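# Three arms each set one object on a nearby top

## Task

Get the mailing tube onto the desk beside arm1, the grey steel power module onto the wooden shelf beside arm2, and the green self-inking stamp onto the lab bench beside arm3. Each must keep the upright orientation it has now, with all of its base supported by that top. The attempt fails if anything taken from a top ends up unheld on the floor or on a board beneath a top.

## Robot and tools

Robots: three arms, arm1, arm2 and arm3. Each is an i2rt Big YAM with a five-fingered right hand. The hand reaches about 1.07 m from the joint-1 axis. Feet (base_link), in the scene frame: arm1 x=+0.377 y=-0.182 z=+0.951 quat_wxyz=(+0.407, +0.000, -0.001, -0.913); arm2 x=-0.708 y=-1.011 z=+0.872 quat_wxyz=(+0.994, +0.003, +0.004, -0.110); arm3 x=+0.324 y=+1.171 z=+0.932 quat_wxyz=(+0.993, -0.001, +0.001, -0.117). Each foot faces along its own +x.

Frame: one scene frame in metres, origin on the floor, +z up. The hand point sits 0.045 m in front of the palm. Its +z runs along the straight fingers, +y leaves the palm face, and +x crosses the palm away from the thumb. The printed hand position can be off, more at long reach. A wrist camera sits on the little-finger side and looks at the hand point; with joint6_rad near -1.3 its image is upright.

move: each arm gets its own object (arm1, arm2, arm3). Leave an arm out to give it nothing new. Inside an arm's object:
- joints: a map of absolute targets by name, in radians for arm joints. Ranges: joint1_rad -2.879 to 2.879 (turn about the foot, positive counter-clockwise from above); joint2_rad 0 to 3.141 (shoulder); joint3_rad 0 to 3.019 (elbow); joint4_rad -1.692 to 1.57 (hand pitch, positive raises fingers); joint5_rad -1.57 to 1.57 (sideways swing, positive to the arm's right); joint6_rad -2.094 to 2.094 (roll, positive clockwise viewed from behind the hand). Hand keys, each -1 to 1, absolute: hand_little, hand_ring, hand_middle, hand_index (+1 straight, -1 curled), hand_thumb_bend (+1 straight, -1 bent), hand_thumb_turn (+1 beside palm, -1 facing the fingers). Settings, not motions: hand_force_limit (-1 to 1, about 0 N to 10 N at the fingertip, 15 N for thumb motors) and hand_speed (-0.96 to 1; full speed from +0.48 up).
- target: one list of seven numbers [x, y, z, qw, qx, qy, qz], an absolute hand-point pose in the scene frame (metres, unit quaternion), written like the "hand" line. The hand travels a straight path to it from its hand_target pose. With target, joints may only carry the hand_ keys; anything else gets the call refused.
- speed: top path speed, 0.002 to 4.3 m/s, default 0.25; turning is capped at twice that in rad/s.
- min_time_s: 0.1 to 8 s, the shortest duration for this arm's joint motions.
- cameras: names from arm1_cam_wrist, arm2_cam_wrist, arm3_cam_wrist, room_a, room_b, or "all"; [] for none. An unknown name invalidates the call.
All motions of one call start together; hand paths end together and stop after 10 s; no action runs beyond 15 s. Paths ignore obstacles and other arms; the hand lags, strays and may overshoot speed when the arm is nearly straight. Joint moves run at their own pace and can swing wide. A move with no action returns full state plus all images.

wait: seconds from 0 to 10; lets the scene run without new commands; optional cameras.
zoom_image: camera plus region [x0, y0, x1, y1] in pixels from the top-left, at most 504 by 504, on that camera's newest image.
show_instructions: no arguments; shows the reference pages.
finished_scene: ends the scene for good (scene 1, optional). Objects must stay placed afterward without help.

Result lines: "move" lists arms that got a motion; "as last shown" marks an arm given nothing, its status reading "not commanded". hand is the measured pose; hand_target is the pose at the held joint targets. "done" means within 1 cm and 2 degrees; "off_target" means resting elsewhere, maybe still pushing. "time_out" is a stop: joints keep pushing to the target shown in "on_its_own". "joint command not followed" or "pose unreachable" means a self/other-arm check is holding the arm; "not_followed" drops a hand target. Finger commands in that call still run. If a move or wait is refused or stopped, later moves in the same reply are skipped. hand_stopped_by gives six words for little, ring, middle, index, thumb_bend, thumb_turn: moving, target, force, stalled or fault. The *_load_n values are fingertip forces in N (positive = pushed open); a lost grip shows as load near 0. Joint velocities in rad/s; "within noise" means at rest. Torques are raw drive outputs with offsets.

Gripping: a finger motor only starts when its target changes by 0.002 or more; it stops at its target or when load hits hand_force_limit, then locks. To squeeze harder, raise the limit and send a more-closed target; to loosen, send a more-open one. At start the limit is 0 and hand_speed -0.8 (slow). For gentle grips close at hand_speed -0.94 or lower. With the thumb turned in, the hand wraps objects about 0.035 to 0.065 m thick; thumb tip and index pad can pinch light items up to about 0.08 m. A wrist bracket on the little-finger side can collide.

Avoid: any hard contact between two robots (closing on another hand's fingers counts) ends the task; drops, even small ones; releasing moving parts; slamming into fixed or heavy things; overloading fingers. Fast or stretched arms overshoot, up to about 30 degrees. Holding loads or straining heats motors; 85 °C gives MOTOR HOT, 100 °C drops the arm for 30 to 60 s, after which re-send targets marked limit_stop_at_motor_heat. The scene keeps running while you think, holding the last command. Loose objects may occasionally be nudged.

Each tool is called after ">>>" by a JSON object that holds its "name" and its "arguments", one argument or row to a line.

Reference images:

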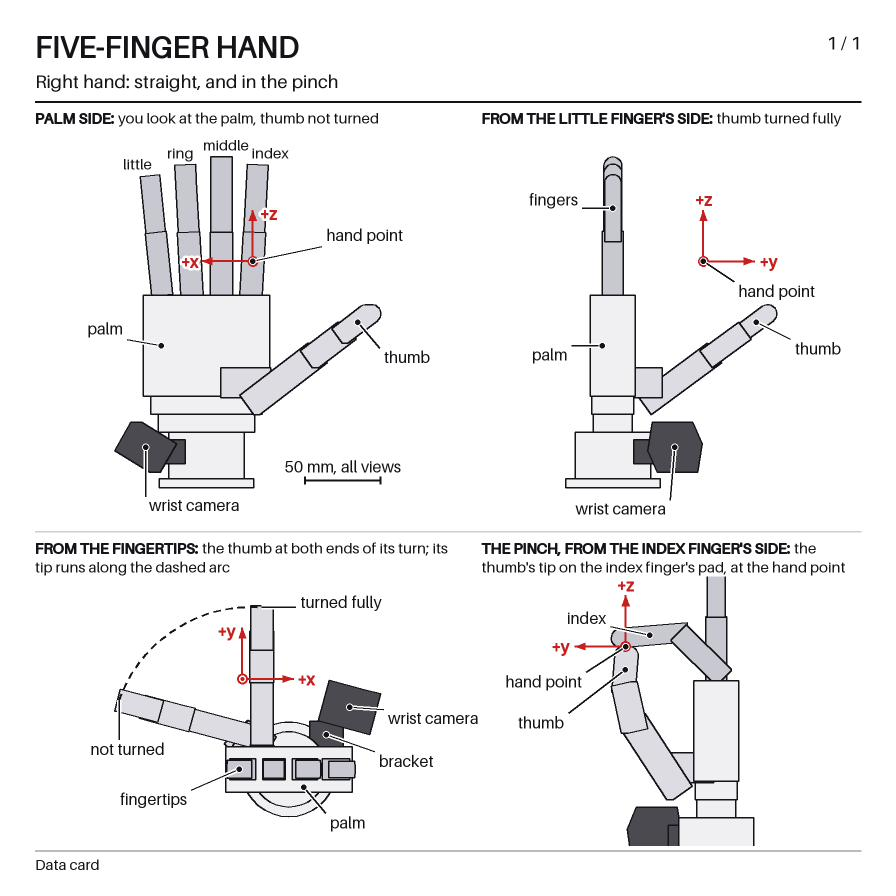

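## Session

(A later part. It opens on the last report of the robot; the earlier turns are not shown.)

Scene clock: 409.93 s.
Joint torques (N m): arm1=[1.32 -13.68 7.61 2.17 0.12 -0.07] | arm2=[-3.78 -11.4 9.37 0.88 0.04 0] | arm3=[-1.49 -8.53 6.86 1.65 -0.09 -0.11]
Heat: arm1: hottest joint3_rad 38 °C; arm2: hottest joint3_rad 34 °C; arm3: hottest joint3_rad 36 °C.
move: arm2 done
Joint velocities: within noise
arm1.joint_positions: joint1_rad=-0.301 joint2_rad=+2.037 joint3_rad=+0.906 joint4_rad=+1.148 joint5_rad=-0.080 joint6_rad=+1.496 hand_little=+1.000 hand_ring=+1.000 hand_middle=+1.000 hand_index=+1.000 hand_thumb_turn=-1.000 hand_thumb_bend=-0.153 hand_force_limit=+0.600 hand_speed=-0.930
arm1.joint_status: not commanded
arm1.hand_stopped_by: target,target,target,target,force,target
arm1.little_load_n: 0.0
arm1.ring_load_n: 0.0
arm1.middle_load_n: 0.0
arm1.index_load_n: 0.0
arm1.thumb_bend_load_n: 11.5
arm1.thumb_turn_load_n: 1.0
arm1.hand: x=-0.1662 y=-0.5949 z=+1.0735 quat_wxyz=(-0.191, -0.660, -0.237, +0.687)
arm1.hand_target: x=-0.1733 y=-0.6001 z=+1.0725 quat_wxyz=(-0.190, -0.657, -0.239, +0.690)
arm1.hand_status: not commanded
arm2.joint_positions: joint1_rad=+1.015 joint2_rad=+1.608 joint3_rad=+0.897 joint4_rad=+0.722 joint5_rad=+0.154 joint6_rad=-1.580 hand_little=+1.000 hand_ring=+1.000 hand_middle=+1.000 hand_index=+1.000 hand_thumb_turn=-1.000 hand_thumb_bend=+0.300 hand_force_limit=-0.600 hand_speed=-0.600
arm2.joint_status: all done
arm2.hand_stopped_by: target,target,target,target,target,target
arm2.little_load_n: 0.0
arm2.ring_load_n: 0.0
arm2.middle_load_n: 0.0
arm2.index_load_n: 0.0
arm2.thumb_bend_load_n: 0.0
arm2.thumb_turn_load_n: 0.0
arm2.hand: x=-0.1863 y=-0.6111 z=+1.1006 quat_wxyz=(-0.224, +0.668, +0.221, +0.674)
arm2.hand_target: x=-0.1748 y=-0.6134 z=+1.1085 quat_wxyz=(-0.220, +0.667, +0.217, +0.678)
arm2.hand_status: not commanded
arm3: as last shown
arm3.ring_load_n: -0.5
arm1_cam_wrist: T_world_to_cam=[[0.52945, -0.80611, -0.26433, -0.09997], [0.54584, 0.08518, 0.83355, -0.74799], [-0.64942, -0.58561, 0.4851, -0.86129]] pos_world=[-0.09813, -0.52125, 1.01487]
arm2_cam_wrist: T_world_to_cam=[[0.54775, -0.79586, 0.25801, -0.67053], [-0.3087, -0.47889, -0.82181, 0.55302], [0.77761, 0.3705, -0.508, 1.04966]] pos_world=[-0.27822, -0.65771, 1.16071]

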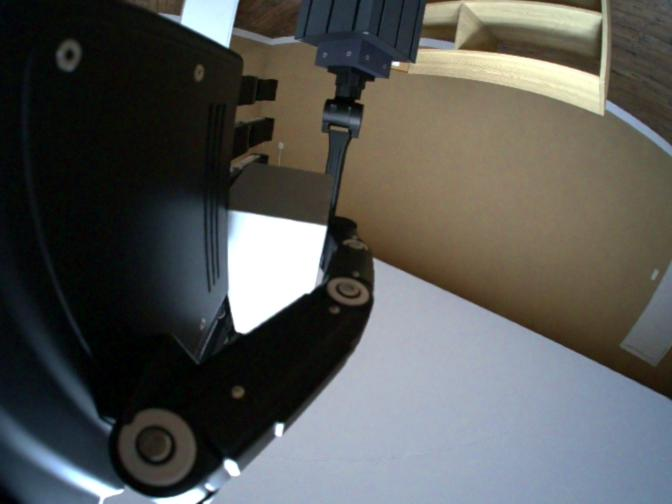

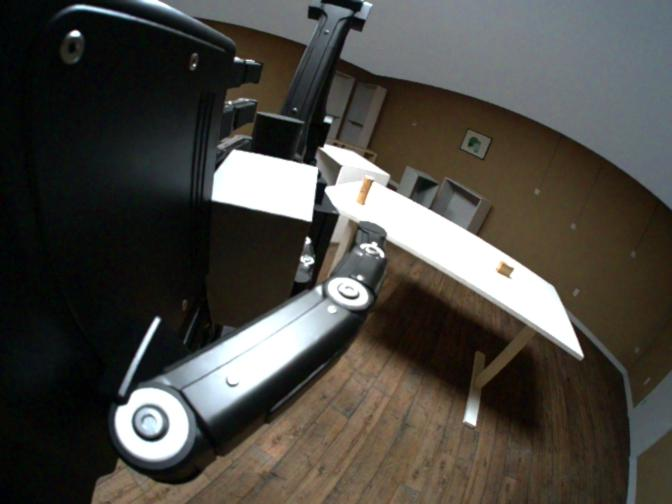

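>>> {"name": "move", "arguments": {
  "arm2": {"joints": {"hand_thumb_bend": -0.35, "hand_speed": -0.94, "hand_force_limit": -0.5}}
}}

>>> {"name": "move", "arguments": {
  "arm2": {"joints": {"hand_thumb_bend": -0.6, "hand_speed": -0.93, "hand_force_limit": 0.6}},
  "cameras": ["arm1_cam_wrist", "arm2_cam_wrist"]
}}

Scene clock: 415.40 s.
Joint torques (N m): arm1=[1.14 -14.1 7.6 2.18 0.12 -0.07] | arm2=[-3.43 -11.75 9.31 0.87 0.05 0] | arm3=[-1.9 -8.23 7.06 1.72 -0.13 -0.12]
Heat: arm1: hottest joint3_rad 38 °C; arm2: hottest joint3_rad 34 °C; arm3: hottest joint3_rad 36 °C.
move: arm2 off_target
Joint velocities: within noise
arm1, arm3: as last shown
arm1.thumb_turn_load_n: 1.5
arm2.joint_positions: joint1_rad=+1.014 joint2_rad=+1.608 joint3_rad=+0.897 joint4_rad=+0.722 joint5_rad=+0.154 joint6_rad=-1.580 hand_little=+1.000 hand_ring=+1.000 hand_middle=+1.000 hand_index=+1.000 hand_thumb_turn=-1.000 hand_thumb_bend=-0.121 hand_force_limit=-0.500 hand_speed=-0.940
arm2.joint_status: hand_thumb_bend off_target (ended at -0.121, target -0.350); the others done
arm2.hand_stopped_by: target,target,target,target,force,target
arm2.little_load_n: 0.0
arm2.ring_load_n: 0.0
arm2.middle_load_n: 0.0
arm2.index_load_n: 0.0
arm2.thumb_bend_load_n: 4.0
arm2.thumb_turn_load_n: 0.0
arm2.hand: x=-0.1859 y=-0.6117 z=+1.1005 quat_wxyz=(-0.224, +0.669, +0.221, +0.674)
arm2.hand_target: x=-0.1749 y=-0.6133 z=+1.1085 quat_wxyz=(-0.220, +0.667, +0.217, +0.678)
arm2.hand_status: not commanded
arm3.ring_load_n: 0.0
arm3.thumb_turn_load_n: 0.0
pictures: none

Scene clock: 416.63 s.
Joint torques (N m): arm1=[1.32 -13.98 7.61 2.25 0.08 -0.08] | arm2=[-3.66 -11.46 9.39 0.81 0.05 -0.01] | arm3=[-1.32 -9 6.95 1.63 -0.12 -0.16]
Heat: arm1: hottest joint3_rad 38 °C; arm2: hottest joint3_rad 34 °C; arm3: hottest joint3_rad 36 °C.
move: arm2 off_target
Joint velocities: within noise
arm1, arm3: as last shown
arm1.joint_positions: joint1_rad=-0.301 joint2_rad=+2.037 joint3_rad=+0.906 joint4_rad=+1.148 joint5_rad=-0.079 joint6_rad=+1.496 hand_little=+1.000 hand_ring=+1.000 hand_middle=+1.000 hand_index=+1.000 hand_thumb_turn=-1.000 hand_thumb_bend=-0.153 hand_force_limit=+0.600 hand_speed=-0.930
arm1.thumb_bend_load_n: 12.0
arm1.thumb_turn_load_n: 1.0
arm1.hand: x=-0.1663 y=-0.5949 z=+1.0735 quat_wxyz=(-0.191, -0.660, -0.237, +0.687)
arm1.hand_target: x=-0.1732 y=-0.6001 z=+1.0725 quat_wxyz=(-0.190, -0.657, -0.239, +0.690)
arm2.joint_positions: joint1_rad=+1.014 joint2_rad=+1.608 joint3_rad=+0.897 joint4_rad=+0.722 joint5_rad=+0.153 joint6_rad=-1.580 hand_little=+1.000 hand_ring=+1.000 hand_middle=+1.000 hand_index=+1.000 hand_thumb_turn=-1.000 hand_thumb_bend=-0.179 hand_force_limit=+0.600 hand_speed=-0.930
arm2.joint_status: hand_thumb_bend off_target (ended at -0.179, target -0.600); the others done
arm2.hand_stopped_by: target,target,target,target,force,target
arm2.little_load_n: 0.0
arm2.ring_load_n: 0.0
arm2.middle_load_n: 0.0
arm2.index_load_n: 0.0
arm2.thumb_bend_load_n: 11.5
arm2.thumb_turn_load_n: 0.5
arm2.hand: x=-0.1859 y=-0.6116 z=+1.1005 quat_wxyz=(-0.224, +0.669, +0.221, +0.674)
arm2.hand_target: x=-0.1749 y=-0.6133 z=+1.1085 quat_wxyz=(-0.220, +0.667, +0.217, +0.678)
arm2.hand_status: not commanded
arm3.thumb_bend_load_n: -0.5
arm3.thumb_turn_load_n: 0.5
arm1_cam_wrist: T_world_to_cam=[[0.52884, -0.80653, -0.26427, -0.10026], [0.54586, 0.08478, 0.83358, -0.74816], [-0.6499, -0.58509, 0.48509, -0.86111]] pos_world=[-0.09822, -0.52126, 1.01487]
arm2_cam_wrist: T_world_to_cam=[[0.54711, -0.79632, 0.25797, -0.67157], [-0.3091, -0.4786, -0.82183, 0.55301], [0.7779, 0.36989, -0.50799, 1.04921]] pos_world=[-0.27782, -0.65821, 1.16071]

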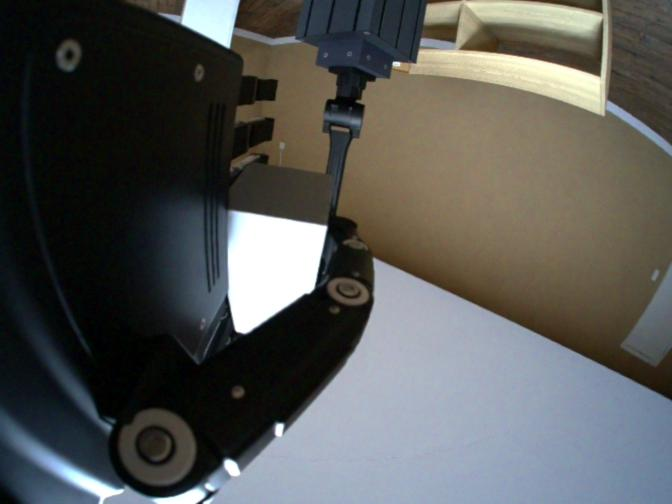

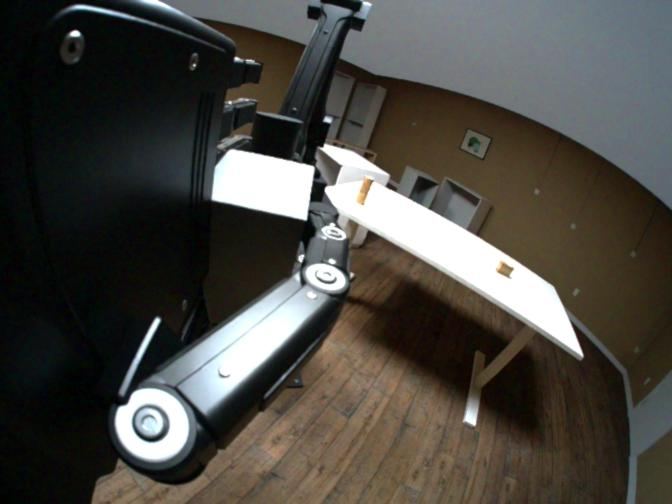

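>>> {"name": "move", "arguments": {
  "arm1": {"joints": {"hand_thumb_bend": 0.1, "hand_speed": -0.92}},
  "cameras": ["arm1_cam_wrist", "arm2_cam_wrist"]
}}

Scene clock: 419.60 s.
Joint torques (N m): arm1=[1.2 -13.8 7.62 2.17 0.08 -0.07] | arm2=[-3.49 -11.52 9.33 1.14 0.06 -0.02] | arm3=[-1.73 -8.35 6.94 1.73 -0.12 -0.11]
Heat: arm1: hottest joint3_rad 38 °C; arm2: hottest joint3_rad 34 °C; arm3: hottest joint3_rad 36 °C.
move: arm1 done
Joint velocities: within noise
arm1.joint_positions: joint1_rad=-0.301 joint2_rad=+2.037 joint3_rad=+0.906 joint4_rad=+1.148 joint5_rad=-0.079 joint6_rad=+1.496 hand_little=+1.000 hand_ring=+1.000 hand_middle=+1.000 hand_index=+1.000 hand_thumb_turn=-1.000 hand_thumb_bend=+0.100 hand_force_limit=+0.600 hand_speed=-0.920
arm1.joint_status: all done
arm1.hand_stopped_by: target,target,target,target,target,target
arm1.little_load_n: 0.0
arm1.ring_load_n: 0.0
arm1.middle_load_n: 0.0
arm1.index_load_n: 0.0
arm1.thumb_bend_load_n: 0.0
arm1.thumb_turn_load_n: 0.0
arm1.hand: x=-0.1663 y=-0.5949 z=+1.0735 quat_wxyz=(-0.191, -0.660, -0.237, +0.687)
arm1.hand_target: x=-0.1732 y=-0.6001 z=+1.0725 quat_wxyz=(-0.190, -0.657, -0.239, +0.690)
arm1.hand_status: not commanded
arm2, arm3: as last shown
arm2.joint_positions: joint1_rad=+1.014 joint2_rad=+1.609 joint3_rad=+0.897 joint4_rad=+0.716 joint5_rad=+0.153 joint6_rad=-1.580 hand_little=+1.000 hand_ring=+1.000 hand_middle=+1.000 hand_index=+1.000 hand_thumb_turn=-1.000 hand_thumb_bend=-0.179 hand_force_limit=+0.600 hand_speed=-0.930
arm2.middle_load_n: 0.5
arm2.hand: x=-0.1860 y=-0.6117 z=+1.0985 quat_wxyz=(-0.223, +0.671, +0.222, +0.672)
arm3.thumb_bend_load_n: 0.0
arm1_cam_wrist: T_world_to_cam=[[0.52884, -0.80653, -0.26427, -0.10026], [0.54586, 0.08478, 0.83358, -0.74816], [-0.6499, -0.58509, 0.48509, -0.86111]] pos_world=[-0.09822, -0.52126, 1.01487]
arm2_cam_wrist: T_world_to_cam=[[0.54838, -0.79503, 0.25924, -0.67144], [-0.31303, -0.48263, -0.81797, 0.54382], [0.77543, 0.36741, -0.51353, 1.05237]] pos_world=[-0.27761, -0.658, 1.15932]

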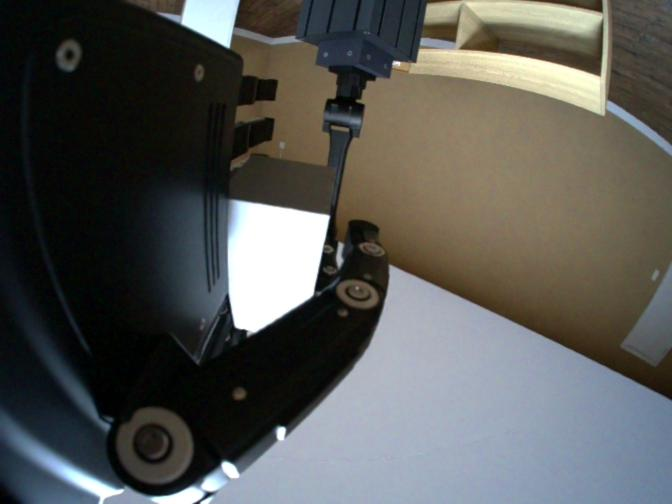

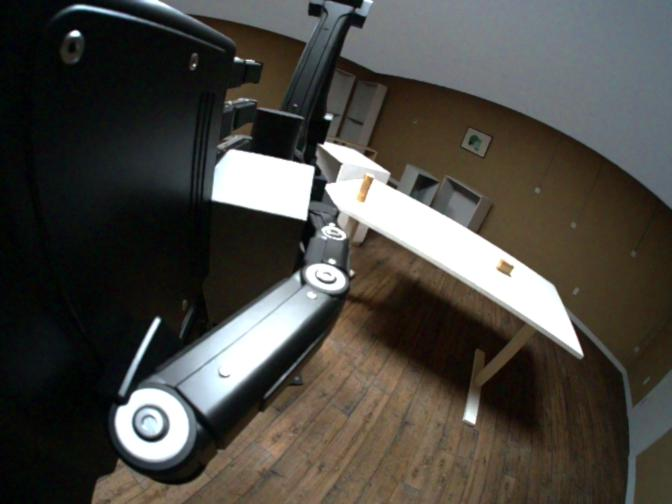

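>>> {"name": "move", "arguments": {
  "arm1": {"joints": {"hand_thumb_bend": 1.0, "hand_speed": -0.5}}
}}

>>> {"name": "move", "arguments": {
  "arm1": {"target": [-0.185, -0.584, 1.0715, -0.190, -0.657, -0.239, 0.690], "speed": 0.06},
  "cameras": ["arm1_cam_wrist", "arm2_cam_wrist"]
}}

Scene clock: 421.73 s.
Joint torques (N m): arm1=[1.49 -13.68 7.62 2.18 0.09 -0.07] | arm2=[-3.55 -11.4 9.32 1.03 0.07 -0.02] | arm3=[-1.38 -7.88 6.87 1.74 -0.11 -0.13]
Heat: arm1: hottest joint3_rad 38 °C; arm2: hottest joint3_rad 35 °C; arm3: hottest joint3_rad 36 °C.
move: arm1 done
Joint velocities: within noise
arm1.joint_positions: joint1_rad=-0.301 joint2_rad=+2.037 joint3_rad=+0.906 joint4_rad=+1.148 joint5_rad=-0.079 joint6_rad=+1.496 hand_little=+1.000 hand_ring=+1.000 hand_middle=+1.000 hand_index=+1.000 hand_thumb_turn=-1.000 hand_thumb_bend=+1.000 hand_force_limit=+0.600 hand_speed=-0.500
arm1.joint_status: all done
arm1.hand_stopped_by: target,target,target,target,target,target
arm1.little_load_n: 0.0
arm1.ring_load_n: 0.0
arm1.middle_load_n: 0.0
arm1.index_load_n: 0.0
arm1.thumb_bend_load_n: 0.0
arm1.thumb_turn_load_n: -0.5
arm1.hand: x=-0.1663 y=-0.5949 z=+1.0735 quat_wxyz=(-0.191, -0.660, -0.237, +0.687)
arm1.hand_target: x=-0.1732 y=-0.6001 z=+1.0725 quat_wxyz=(-0.190, -0.657, -0.239, +0.690)
arm1.hand_status: not commanded
arm2, arm3: as last shown
arm2.middle_load_n: 0.0
arm3.thumb_turn_load_n: 0.0
pictures: none

Scene clock: 422.80 s.
Joint torques (N m): arm1=[0.73 -13.86 7.98 2.14 -0.04 -0.07] | arm2=[-3.55 -11.52 9.29 1.05 0.04 -0.02] | arm3=[-1.61 -8.7 6.93 1.65 -0.09 -0.13]
Heat: arm1: hottest joint3_rad 38 °C; arm2: hottest joint3_rad 35 °C; arm3: hottest joint3_rad 36 °C.
move: arm1 off_target
Joint velocities: within noise
arm1.joint_positions: joint1_rad=-0.331 joint2_rad=+2.037 joint3_rad=+0.906 joint4_rad=+1.148 joint5_rad=-0.116 joint6_rad=+1.496 hand_little=+1.000 hand_ring=+1.000 hand_middle=+1.000 hand_index=+1.000 hand_thumb_turn=-1.000 hand_thumb_bend=+1.000 hand_force_limit=+0.600 hand_speed=-0.500
arm1.joint_status: not commanded
arm1.hand_stopped_by: target,target,target,target,target,target
arm1.little_load_n: 0.0
arm1.ring_load_n: 0.0
arm1.middle_load_n: 0.0
arm1.index_load_n: 0.0
arm1.thumb_bend_load_n: 0.0
arm1.thumb_turn_load_n: 0.0
arm1.hand: x=-0.1726 y=-0.5829 z=+1.0734 quat_wxyz=(-0.193, -0.659, -0.239, +0.686)
arm1.hand_target: x=-0.1846 y=-0.5835 z=+1.0714 quat_wxyz=(-0.190, -0.657, -0.239, +0.690)
arm1.hand_status: off_target (0.013 m and 0.6 deg from the pose sent, 0.022 m and 0.6 deg at the start)
arm2, arm3: as last shown
arm2.joint_positions: joint1_rad=+1.012 joint2_rad=+1.609 joint3_rad=+0.897 joint4_rad=+0.716 joint5_rad=+0.153 joint6_rad=-1.580 hand_little=+1.000 hand_ring=+1.000 hand_middle=+1.000 hand_index=+1.000 hand_thumb_turn=-1.000 hand_thumb_bend=-0.179 hand_force_limit=+0.600 hand_speed=-0.930
arm2.hand: x=-0.1852 y=-0.6127 z=+1.0985 quat_wxyz=(-0.222, +0.671, +0.221, +0.672)
arm3.thumb_turn_load_n: 0.5
arm1_cam_wrist: T_world_to_cam=[[0.53395, -0.80296, -0.26488, -0.08363], [0.54558, 0.08787, 0.83344, -0.74374], [-0.64594, -0.58952, 0.485, -0.85993]] pos_world=[-0.10503, -0.50875, 1.01477]
arm2_cam_wrist: T_world_to_cam=[[0.54689, -0.79603, 0.25931, -0.67361], [-0.31396, -0.48214, -0.81791, 0.54364], [0.7761, 0.3659, -0.5136, 1.05139]] pos_world=[-0.27691, -0.6588, 1.15932]

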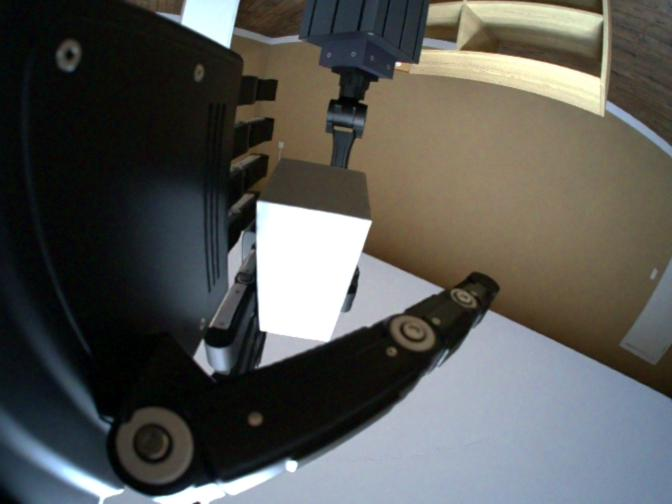

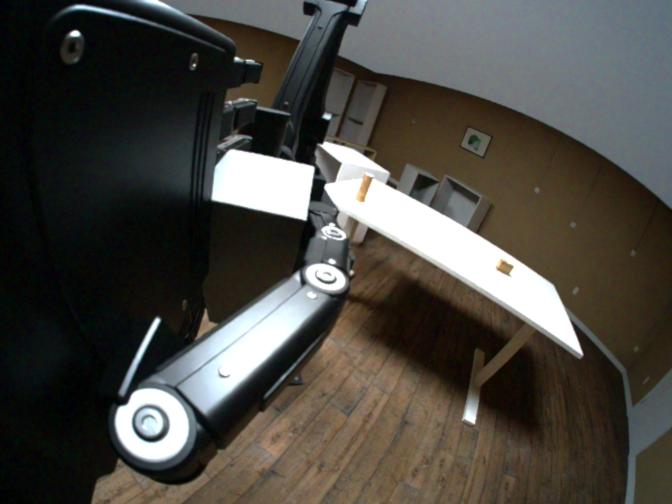

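>>> {"name": "move", "arguments": {
  "arm1": {"target": [-0.050, -0.488, 1.070, -0.190, -0.657, -0.239, 0.690], "speed": 0.12},
  "cameras": ["arm1_cam_wrist", "arm2_cam_wrist"]
}}

Scene clock: 425.20 s.
Joint torques (N m): arm1=[0.26 -11.63 2.5 2.99 -0.04 -0.04] | arm2=[-3.49 -11.69 9.29 1.06 0.06 -0.02] | arm3=[-1.32 -8.23 6.94 1.69 -0.11 -0.12]
Heat: arm1: hottest joint3_rad 38 °C; arm2: hottest joint3_rad 35 °C; arm3: hottest joint3_rad 36 °C.
move: arm1 done
Joint velocities: within noise
arm1.joint_positions: joint1_rad=-0.386 joint2_rad=+1.917 joint3_rad=+0.483 joint4_rad=+1.439 joint5_rad=-0.174 joint6_rad=+1.496 hand_little=+1.000 hand_ring=+1.000 hand_middle=+1.000 hand_index=+1.000 hand_thumb_turn=-1.000 hand_thumb_bend=+1.000 hand_force_limit=+0.600 hand_speed=-0.500
arm1.joint_status: not commanded
arm1.hand_stopped_by: target,target,target,target,target,target
arm1.little_load_n: 0.0
arm1.ring_load_n: 0.0
arm1.middle_load_n: 0.0
arm1.index_load_n: 0.0
arm1.thumb_bend_load_n: 0.0
arm1.thumb_turn_load_n: 0.0
arm1.hand: x=-0.0505 y=-0.4946 z=+1.0632 quat_wxyz=(-0.194, -0.663, -0.242, +0.682)
arm1.hand_target: x=-0.0500 y=-0.4882 z=+1.0699 quat_wxyz=(-0.190, -0.657, -0.239, +0.690)
arm1.hand_status: done (0.009 m and 1.3 deg from the pose sent, 0.155 m and 0.6 deg at the start)
arm2: as last shown
arm3.joint_positions: joint1_rad=-1.357 joint2_rad=+1.207 joint3_rad=+0.450 joint4_rad=+0.836 joint5_rad=-0.134 joint6_rad=-1.613 hand_little=+1.000 hand_ring=+1.000 hand_middle=+1.000 hand_index=+1.000 hand_thumb_turn=-1.000 hand_thumb_bend=+1.000 hand_force_limit=+0.550 hand_speed=-0.500
arm3.joint_status: not commanded
arm3.hand_stopped_by: target,target,target,target,target,target
arm3.little_load_n: 0.0
arm3.ring_load_n: 0.0
arm3.middle_load_n: 0.0
arm3.index_load_n: 0.0
arm3.thumb_bend_load_n: 0.0
arm3.thumb_turn_load_n: 0.5
arm3.hand: x=+0.2780 y=+0.6685 z=+1.1727 quat_wxyz=(+0.504, +0.518, -0.437, +0.534)
arm3.hand_target: x=+0.2720 y=+0.6720 z=+1.1700 quat_wxyz=(+0.507, +0.521, -0.440, +0.527)
arm3.hand_status: not commanded
arm1_cam_wrist: T_world_to_cam=[[0.53967, -0.79933, -0.26426, -0.07925], [0.53702, 0.08511, 0.83927, -0.81772], [-0.64836, -0.59484, 0.47518, -0.71645]] pos_world=[0.01738, -0.41993, 1.00579]
arm2_cam_wrist: T_world_to_cam=[[0.54689, -0.79603, 0.25931, -0.67361], [-0.31396, -0.48214, -0.81791, 0.54364], [0.7761, 0.3659, -0.5136, 1.05139]] pos_world=[-0.27691, -0.6588, 1.15932]

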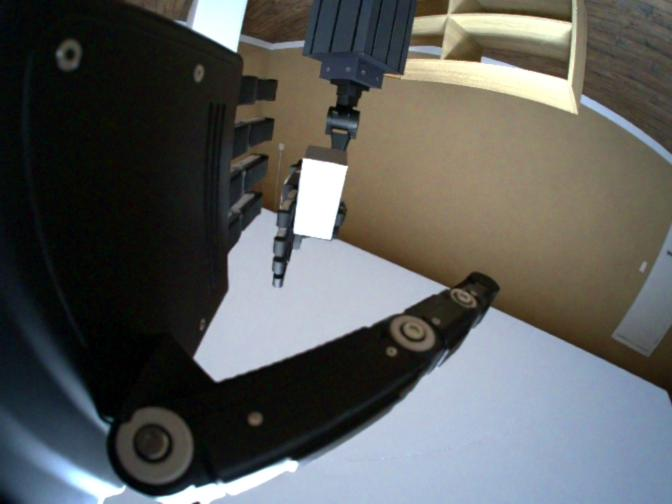

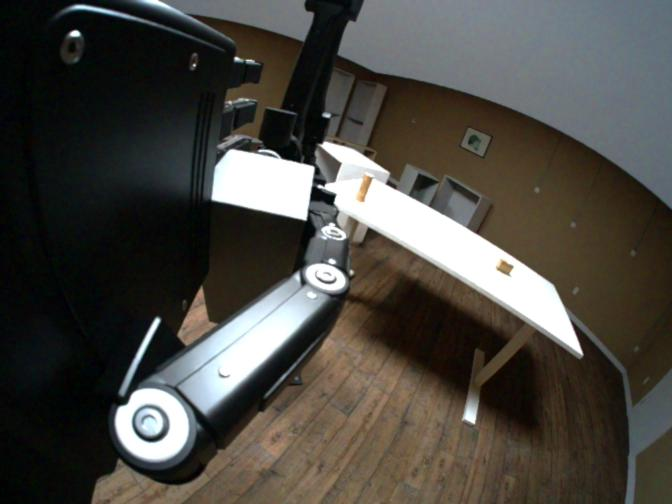

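>>> {"name": "zoom_image", "arguments": {
  "camera": "arm2_cam_wrist",
  "region": [180, 130, 350, 340]
}}

>>> {"name": "zoom_image", "arguments": {
  "camera": "arm1_cam_wrist",
  "region": [250, 120, 380, 290]
}}

Scaled by 2.400 from the camera's image (finer frame: 960x720).

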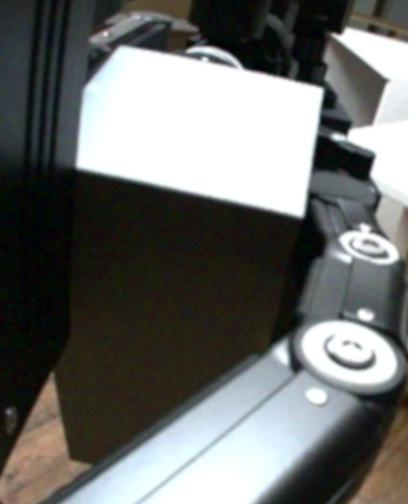

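Scaled by 2.965 from the camera's image (finer frame: 960x720).

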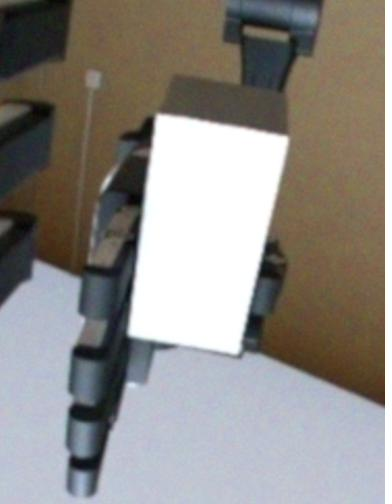

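>>> {"name": "move", "arguments": {
  "arm2": {"joints": {"joint1_rad": -1.10}, "min_time_s": 5.5},
  "cameras": ["arm2_cam_wrist", "room_b"]
}}

Scene clock: 433.97 s.
Joint torques (N m): arm1=[0.67 -12.1 2.32 3 -0.04 -0.05] | arm2=[-2.96 -11.46 9.26 1.16 0.17 0.01] | arm3=[-1.9 -8.53 6.93 1.92 -0.1 -0.2]
Heat: arm1: hottest joint3_rad 37 °C; arm2: hottest joint3_rad 35 °C; arm3: hottest joint3_rad 36 °C.
move: arm2 done
Joint velocities: within noise
arm1, arm3: as last shown
arm1.thumb_turn_load_n: -0.5
arm2.joint_positions: joint1_rad=-1.096 joint2_rad=+1.610 joint3_rad=+0.897 joint4_rad=+0.716 joint5_rad=+0.151 joint6_rad=-1.580 hand_little=+1.000 hand_ring=+1.000 hand_middle=+1.000 hand_index=+1.000 hand_thumb_turn=-1.000 hand_thumb_bend=-0.179 hand_force_limit=+0.600 hand_speed=-0.930
arm2.joint_status: all done
arm2.hand_stopped_by: target,target,target,target,force,target
arm2.little_load_n: 0.0
arm2.ring_load_n: 0.0
arm2.middle_load_n: 0.0
arm2.index_load_n: 0.0
arm2.thumb_bend_load_n: 11.5
arm2.thumb_turn_load_n: 0.5
arm2.hand: x=-0.6297 y=-1.6642 z=+1.0940 quat_wxyz=(+0.476, +0.530, -0.471, +0.520)
arm2.hand_target: x=-0.6302 y=-1.6720 z=+1.1045 quat_wxyz=(+0.481, +0.525, -0.468, +0.523)
arm2.hand_status: not commanded
arm2_cam_wrist: T_world_to_cam=[[-0.95933, -0.06531, 0.27464, -1.01553], [-0.26761, 0.52009, -0.8111, 1.58311], [-0.08986, -0.85161, -0.51642, -0.78955]] pos_world=[-0.62152, -1.56208, 1.15523]

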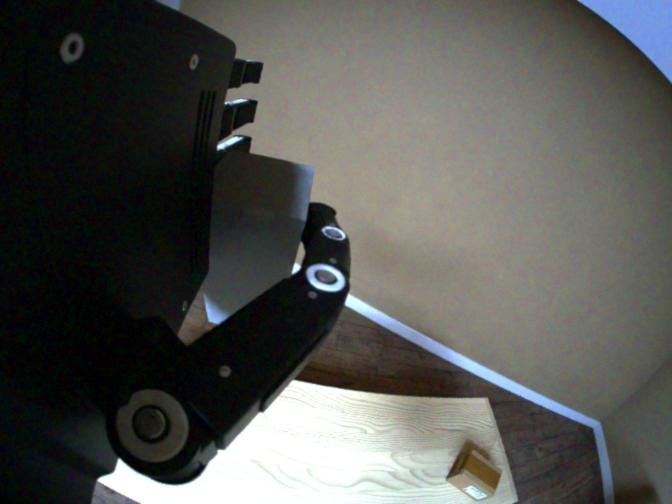

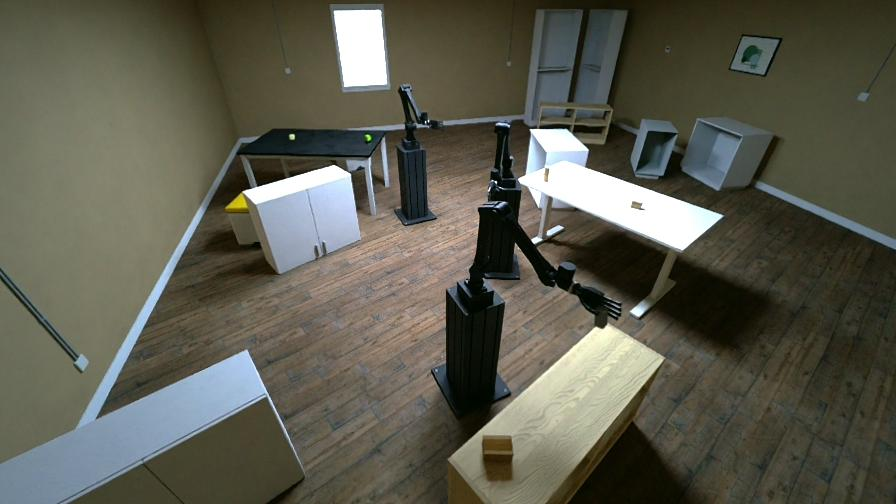

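>>> {"name": "move", "arguments": {
  "arm2": {"target": [-0.630, -1.625, 0.80, 0.43380, 0.56433, -0.52625, 0.46519], "speed": 0.15},
  "cameras": ["arm2_cam_wrist", "room_b"]
}}

Scene clock: 437.17 s.
Joint torques (N m): arm1=[0.21 -11.81 2.29 2.97 -0.05 -0.07] | arm2=[-1.49 -13.98 4.67 2.45 0.39 0.09] | arm3=[-1.55 -8.35 6.97 1.63 -0.07 -0.21]
Heat: arm1: hottest joint3_rad 37 °C; arm2: hottest joint3_rad 35 °C; arm3: hottest joint3_rad 36 °C.
move: arm2 off_target
Joint velocities: within noise
arm1, arm3: as last shown
arm1.thumb_bend_load_n: -0.5
arm2.joint_positions: joint1_rad=-1.079 joint2_rad=+2.225 joint3_rad=+0.797 joint4_rad=+1.181 joint5_rad=+0.208 joint6_rad=-1.531 hand_little=+1.000 hand_ring=+1.000 hand_middle=+1.000 hand_index=+1.000 hand_thumb_turn=-1.000 hand_thumb_bend=-0.179 hand_force_limit=+0.600 hand_speed=-0.930
arm2.joint_status: not commanded
arm2.hand_stopped_by: target,target,target,target,force,target
arm2.little_load_n: 0.0
arm2.ring_load_n: 0.0
arm2.middle_load_n: 0.0
arm2.index_load_n: 0.0
arm2.thumb_bend_load_n: 11.5
arm2.thumb_turn_load_n: 0.5
arm2.hand: x=-0.6429 y=-1.6112 z=+0.7854 quat_wxyz=(+0.426, +0.578, -0.537, +0.442)
arm2.hand_target: x=-0.6301 y=-1.6242 z=+0.8003 quat_wxyz=(+0.433, +0.564, -0.526, +0.465)
arm2.hand_status: off_target (0.024 m and 3.5 deg from the pose sent, 0.297 m and 10.9 deg at the start)
arm3.thumb_turn_load_n: 0.0
arm2_cam_wrist: T_world_to_cam=[[-0.95652, -0.08831, 0.27797, -0.97784], [-0.25596, 0.71107, -0.65488, 1.49426], [-0.13982, -0.69755, -0.70276, -0.54254]] pos_world=[-0.62872, -1.52732, 0.86909]

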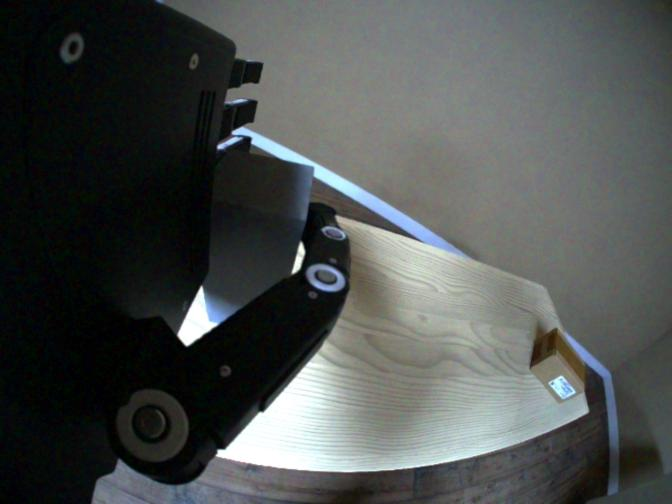

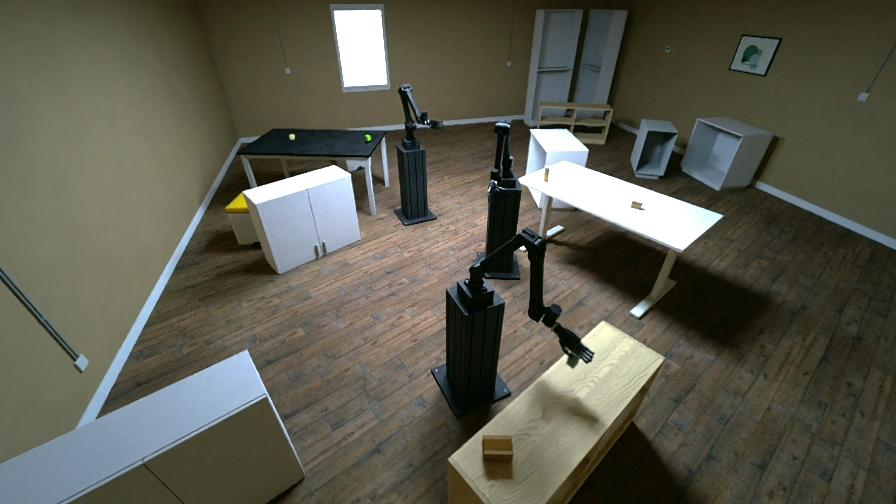

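>>> {"name": "move", "arguments": {
  "arm2": {"target": [-0.622, -1.645, 0.715, 0.44292, 0.55613, -0.51860, 0.47498], "speed": 0.08},
  "cameras": ["arm2_cam_wrist", "room_b"]
}}

>>> {"name": "zoom_image", "arguments": {
  "camera": "room_b",
  "region": [530, 290, 630, 390]
}}

Scene clock: 440.27 s.
Joint torques (N m): arm1=[0.67 -11.87 2.29 3.07 -0.01 -0.06] | arm2=[-1.55 -14.74 3.66 2.43 0.36 0.05] | arm3=[-1.85 -8.29 6.93 1.7 -0.13 -0.18]
Heat: arm1: hottest joint3_rad 36 °C; arm2: hottest joint3_rad 34 °C; arm3: hottest joint3_rad 36 °C.
move: arm2 off_target
Joint velocities: within noise
arm1, arm3: as last shown
arm1.thumb_bend_load_n: 0.0
arm2.joint_positions: joint1_rad=-1.072 joint2_rad=+2.501 joint3_rad=+0.974 joint4_rad=+1.325 joint5_rad=+0.216 joint6_rad=-1.530 hand_little=+1.000 hand_ring=+1.000 hand_middle=+1.000 hand_index=+1.000 hand_thumb_turn=-1.000 hand_thumb_bend=-0.179 hand_force_limit=+0.600 hand_speed=-0.930
arm2.joint_status: not commanded
arm2.hand_stopped_by: target,target,target,target,force,target
arm2.little_load_n: 0.5
arm2.ring_load_n: 0.0
arm2.middle_load_n: 0.0
arm2.index_load_n: 0.0
arm2.thumb_bend_load_n: 11.5
arm2.thumb_turn_load_n: 0.5
arm2.hand: x=-0.6339 y=-1.6352 z=+0.7051 quat_wxyz=(+0.436, +0.566, -0.530, +0.457)
arm2.hand_target: x=-0.6220 y=-1.6444 z=+0.7151 quat_wxyz=(+0.442, +0.556, -0.519, +0.475)
arm2.hand_status: off_target (0.018 m and 2.8 deg from the pose sent, 0.081 m and 5.4 deg at the start)
arm3.thumb_turn_load_n: 0.5
arm2_cam_wrist: T_world_to_cam=[[-0.95961, -0.07511, 0.27114, -0.92461], [-0.24781, 0.68195, -0.68814, 1.44199], [-0.13322, -0.72753, -0.67302, -0.68025]] pos_world=[-0.62055, -1.54772, 0.78515]

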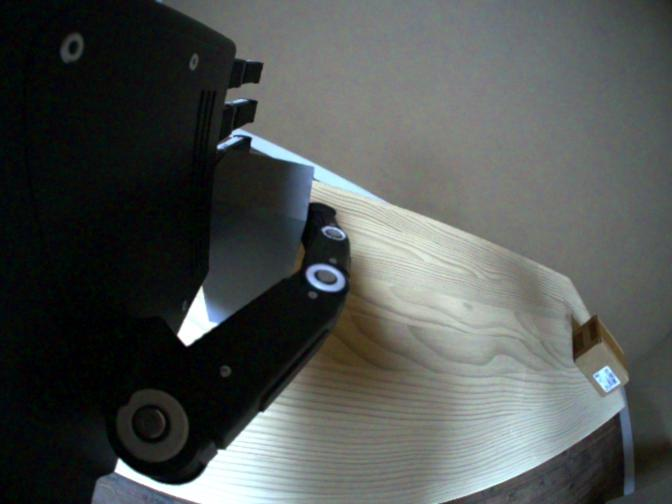

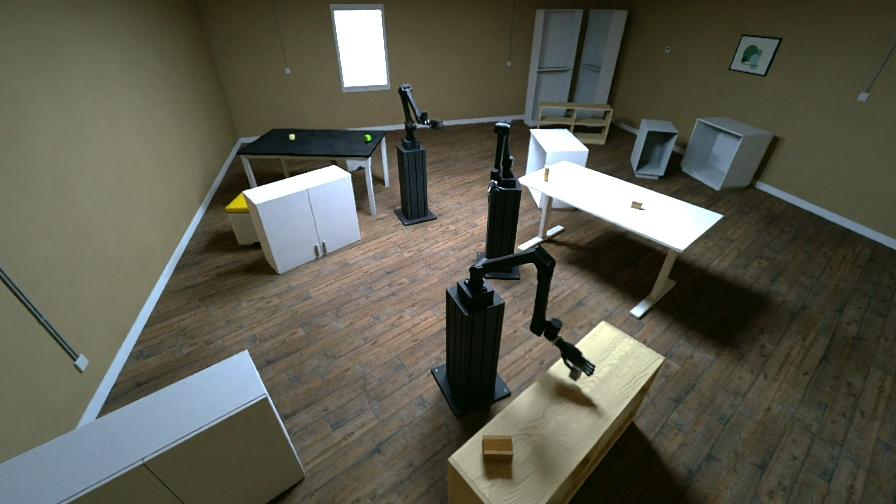

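Scaled by 5.040.

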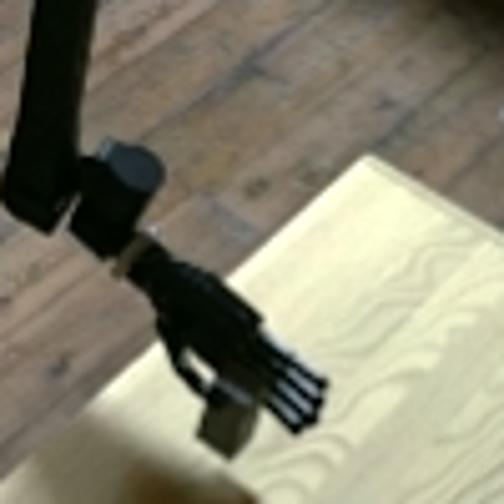

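>>> {"name": "move", "arguments": {
  "arm2": {"target": [-0.622, -1.645, 0.682, 0.44292, 0.55613, -0.51860, 0.47498], "speed": 0.05}
}}

>>> {"name": "move", "arguments": {
  "arm2": {"target": [-0.622, -1.645, 0.672, 0.44292, 0.55613, -0.51860, 0.47498], "speed": 0.04},
  "cameras": ["arm2_cam_wrist"]
}}

Scene clock: 441.90 s.
Joint torques (N m): arm1=[0.44 -11.81 2.33 3.03 -0.02 -0.05] | arm2=[-1.26 -15.09 3.25 2.39 0.37 0.02] | arm3=[-1.32 -7.88 6.94 1.85 -0.14 -0.19]
Heat: arm1: hottest joint3_rad 36 °C; arm2: hottest joint3_rad 34 °C; arm3: hottest joint3_rad 36 °C.
move: arm2 off_target
Joint velocities: within noise
arm1, arm3: as last shown
arm1.thumb_turn_load_n: 0.0
arm2.joint_positions: joint1_rad=-1.072 joint2_rad=+2.591 joint3_rad=+1.032 joint4_rad=+1.361 joint5_rad=+0.216 joint6_rad=-1.530 hand_little=+1.000 hand_ring=+1.000 hand_middle=+1.000 hand_index=+1.000 hand_thumb_turn=-1.000 hand_thumb_bend=-0.179 hand_force_limit=+0.600 hand_speed=-0.930
arm2.joint_status: not commanded
arm2.hand_stopped_by: target,target,target,target,force,target
arm2.little_load_n: 0.0
arm2.ring_load_n: 0.0
arm2.middle_load_n: 0.0
arm2.index_load_n: 0.0
arm2.thumb_bend_load_n: 11.5
arm2.thumb_turn_load_n: 0.5
arm2.hand: x=-0.6337 y=-1.6367 z=+0.6740 quat_wxyz=(+0.437, +0.565, -0.529, +0.458)
arm2.hand_target: x=-0.6220 y=-1.6445 z=+0.6821 quat_wxyz=(+0.443, +0.556, -0.519, +0.475)
arm2.hand_status: off_target (0.016 m and 2.7 deg from the pose sent, 0.028 m and 2.8 deg at the start)
arm3.little_load_n: -0.5
pictures: none

Scene clock: 442.87 s.
Joint torques (N m): arm1=[0.32 -11.69 2.29 3.02 0 -0.05] | arm2=[-1.44 -14.56 3.3 2.33 0.35 0.03] | arm3=[-2.14 -8.53 6.87 1.73 -0.16 -0.17]
Heat: arm1: hottest joint3_rad 36 °C; arm2: hottest joint3_rad 34 °C; arm3: hottest joint3_rad 36 °C.
move: arm2 off_target
Joint velocities: within noise
arm1, arm3: as last shown
arm1.little_load_n: -0.5
arm1.thumb_turn_load_n: -0.5
arm2.joint_positions: joint1_rad=-1.072 joint2_rad=+2.613 joint3_rad=+1.050 joint4_rad=+1.372 joint5_rad=+0.217 joint6_rad=-1.530 hand_little=+1.000 hand_ring=+1.000 hand_middle=+1.000 hand_index=+1.000 hand_thumb_turn=-1.000 hand_thumb_bend=-0.179 hand_force_limit=+0.600 hand_speed=-0.930
arm2.joint_status: not commanded
arm2.hand_stopped_by: target,target,target,target,force,target
arm2.little_load_n: 0.0
arm2.ring_load_n: 0.0
arm2.middle_load_n: 0.5
arm2.index_load_n: 0.0
arm2.thumb_bend_load_n: 11.5
arm2.thumb_turn_load_n: 0.0
arm2.hand: x=-0.6333 y=-1.6386 z=+0.6677 quat_wxyz=(+0.438, +0.563, -0.528, +0.460)
arm2.hand_target: x=-0.6221 y=-1.6445 z=+0.6720 quat_wxyz=(+0.443, +0.556, -0.519, +0.475)
arm2.hand_status: off_target (0.014 m and 2.3 deg from the pose sent, 0.015 m and 2.7 deg at the start)
arm3.little_load_n: 0.0
arm2_cam_wrist: T_world_to_cam=[[-0.96041, -0.07128, 0.2693, -0.90714], [-0.24521, 0.67508, -0.6958, 1.41419], [-0.1322, -0.7343, -0.66583, -0.72308]] pos_world=[-0.62005, -1.5503, 0.74684]

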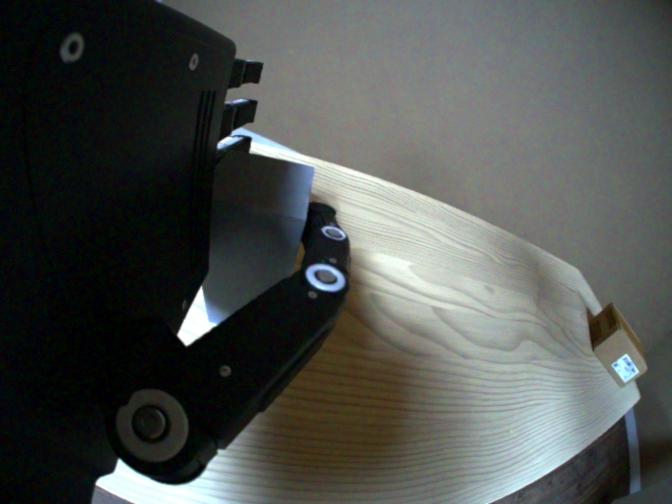

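>>> {"name": "move", "arguments": {
  "arm2": {"target": [-0.622, -1.645, 0.662, 0.44292, 0.55613, -0.51860, 0.47498], "speed": 0.04},
  "cameras": ["arm2_cam_wrist", "room_b"]
}}

>>> {"name": "zoom_image", "arguments": {
  "camera": "arm2_cam_wrist",
  "region": [180, 130, 350, 340]
}}

Scene clock: 444.13 s.
Joint torques (N m): arm1=[0.26 -11.81 2.32 2.93 -0.01 -0.05] | arm2=[-1.38 -13.98 3.21 1.92 0.3 0.03] | arm3=[-1.38 -8.53 6.89 1.8 -0.14 -0.14]
Heat: arm1: hottest joint3_rad 36 °C; arm2: hottest joint3_rad 34 °C; arm3: hottest joint3_rad 36 °C.
move: arm2 off_target
Joint velocities: within noise
arm1, arm3: as last shown
arm1.little_load_n: 0.0
arm1.thumb_turn_load_n: 0.0
arm2.joint_positions: joint1_rad=-1.072 joint2_rad=+2.630 joint3_rad=+1.070 joint4_rad=+1.391 joint5_rad=+0.218 joint6_rad=-1.530 hand_little=+1.000 hand_ring=+1.000 hand_middle=+1.000 hand_index=+1.000 hand_thumb_turn=-1.000 hand_thumb_bend=-0.179 hand_force_limit=+0.600 hand_speed=-0.930
arm2.joint_status: not commanded
arm2.hand_stopped_by: target,target,target,target,force,target
arm2.little_load_n: 0.0
arm2.ring_load_n: 0.0
arm2.middle_load_n: 0.0
arm2.index_load_n: 0.0
arm2.thumb_bend_load_n: 11.5
arm2.thumb_turn_load_n: 0.0
arm2.hand: x=-0.6320 y=-1.6437 z=+0.6670 quat_wxyz=(+0.443, +0.557, -0.525, +0.467)
arm2.hand_target: x=-0.6220 y=-1.6447 z=+0.6621 quat_wxyz=(+0.443, +0.556, -0.519, +0.475)
arm2.hand_status: off_target (0.011 m and 1.2 deg from the pose sent, 0.014 m and 2.3 deg at the start)
arm2_cam_wrist: T_world_to_cam=[[-0.96206, -0.06491, 0.26501, -0.89378], [-0.24058, 0.66, -0.7117, 1.40625], [-0.12871, -0.74845, -0.65058, -0.75836]] pos_world=[-0.61917, -1.55375, 0.74432]

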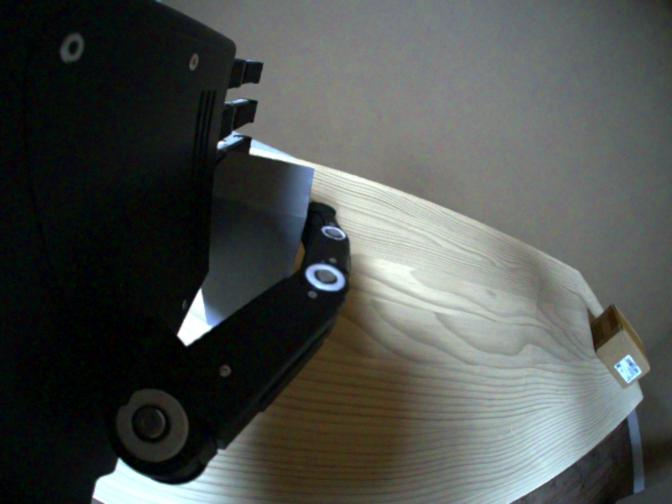

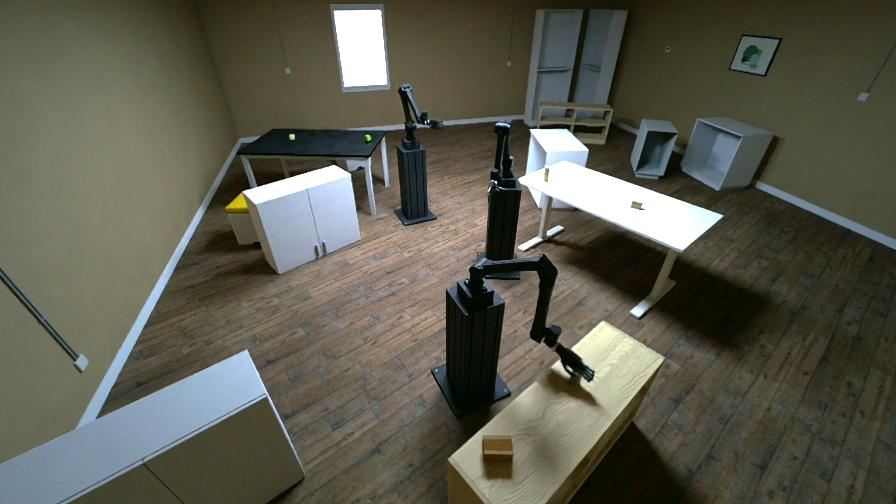

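Scaled by 2.400 from the camera's image (finer frame: 960x720).

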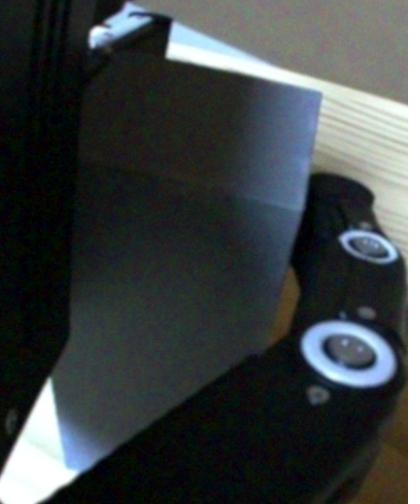

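>>> {"name": "move", "arguments": {
  "arm2": {"target": [-0.622, -1.645, 0.655, 0.44292, 0.55613, -0.51860, 0.47498], "speed": 0.04},
  "cameras": ["arm2_cam_wrist"]
}}

>>> {"name": "zoom_image", "arguments": {
  "camera": "arm2_cam_wrist",
  "region": [180, 130, 350, 340]
}}

Scene clock: 446.23 s.
Joint torques (N m): arm1=[0.38 -11.69 2.26 2.99 -0.02 -0.05] | arm2=[-1.32 -13.45 3.34 1.62 0.21 0.03] | arm3=[-1.67 -8.06 6.84 1.63 -0.11 -0.17]
Heat: arm1: hottest joint3_rad 36 °C; arm2: hottest joint3_rad 34 °C; arm3: hottest joint3_rad 36 °C.
move: arm2 off_target
Joint velocities: within noise
arm1, arm3: as last shown
arm2.joint_positions: joint1_rad=-1.072 joint2_rad=+2.641 joint3_rad=+1.081 joint4_rad=+1.406 joint5_rad=+0.220 joint6_rad=-1.530 hand_little=+1.000 hand_ring=+1.000 hand_middle=+1.000 hand_index=+1.000 hand_thumb_turn=-1.000 hand_thumb_bend=-0.179 hand_force_limit=+0.600 hand_speed=-0.930
arm2.joint_status: not commanded
arm2.hand_stopped_by: target,target,target,target,force,target
arm2.little_load_n: 0.0
arm2.ring_load_n: 0.0
arm2.middle_load_n: 0.0
arm2.index_load_n: 0.0
arm2.thumb_bend_load_n: 11.5
arm2.thumb_turn_load_n: 0.0
arm2.hand: x=-0.6317 y=-1.6460 z=+0.6666 quat_wxyz=(+0.446, +0.552, -0.523, +0.472)
arm2.hand_target: x=-0.6223 y=-1.6445 z=+0.6553 quat_wxyz=(+0.443, +0.556, -0.519, +0.475)
arm2.hand_status: off_target (0.015 m and 0.9 deg from the pose sent, 0.016 m and 1.2 deg at the start)
arm2_cam_wrist: T_world_to_cam=[[-0.96318, -0.05938, 0.26223, -0.88327], [-0.23667, 0.65008, -0.72207, 1.40061], [-0.1276, -0.75755, -0.64019, -0.78142]] pos_world=[-0.61897, -1.55491, 0.74271]

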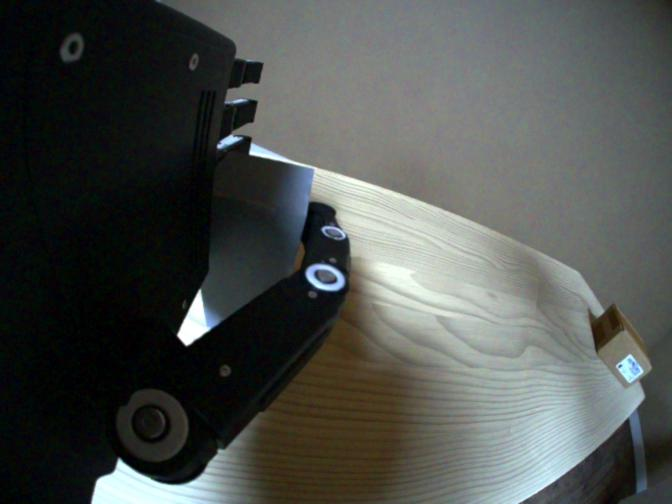

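Scaled by 2.400 from the camera's image (finer frame: 960x720).

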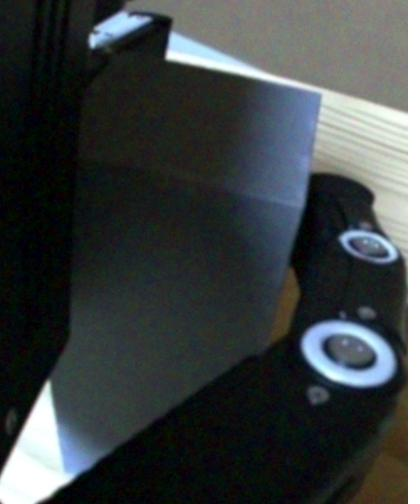

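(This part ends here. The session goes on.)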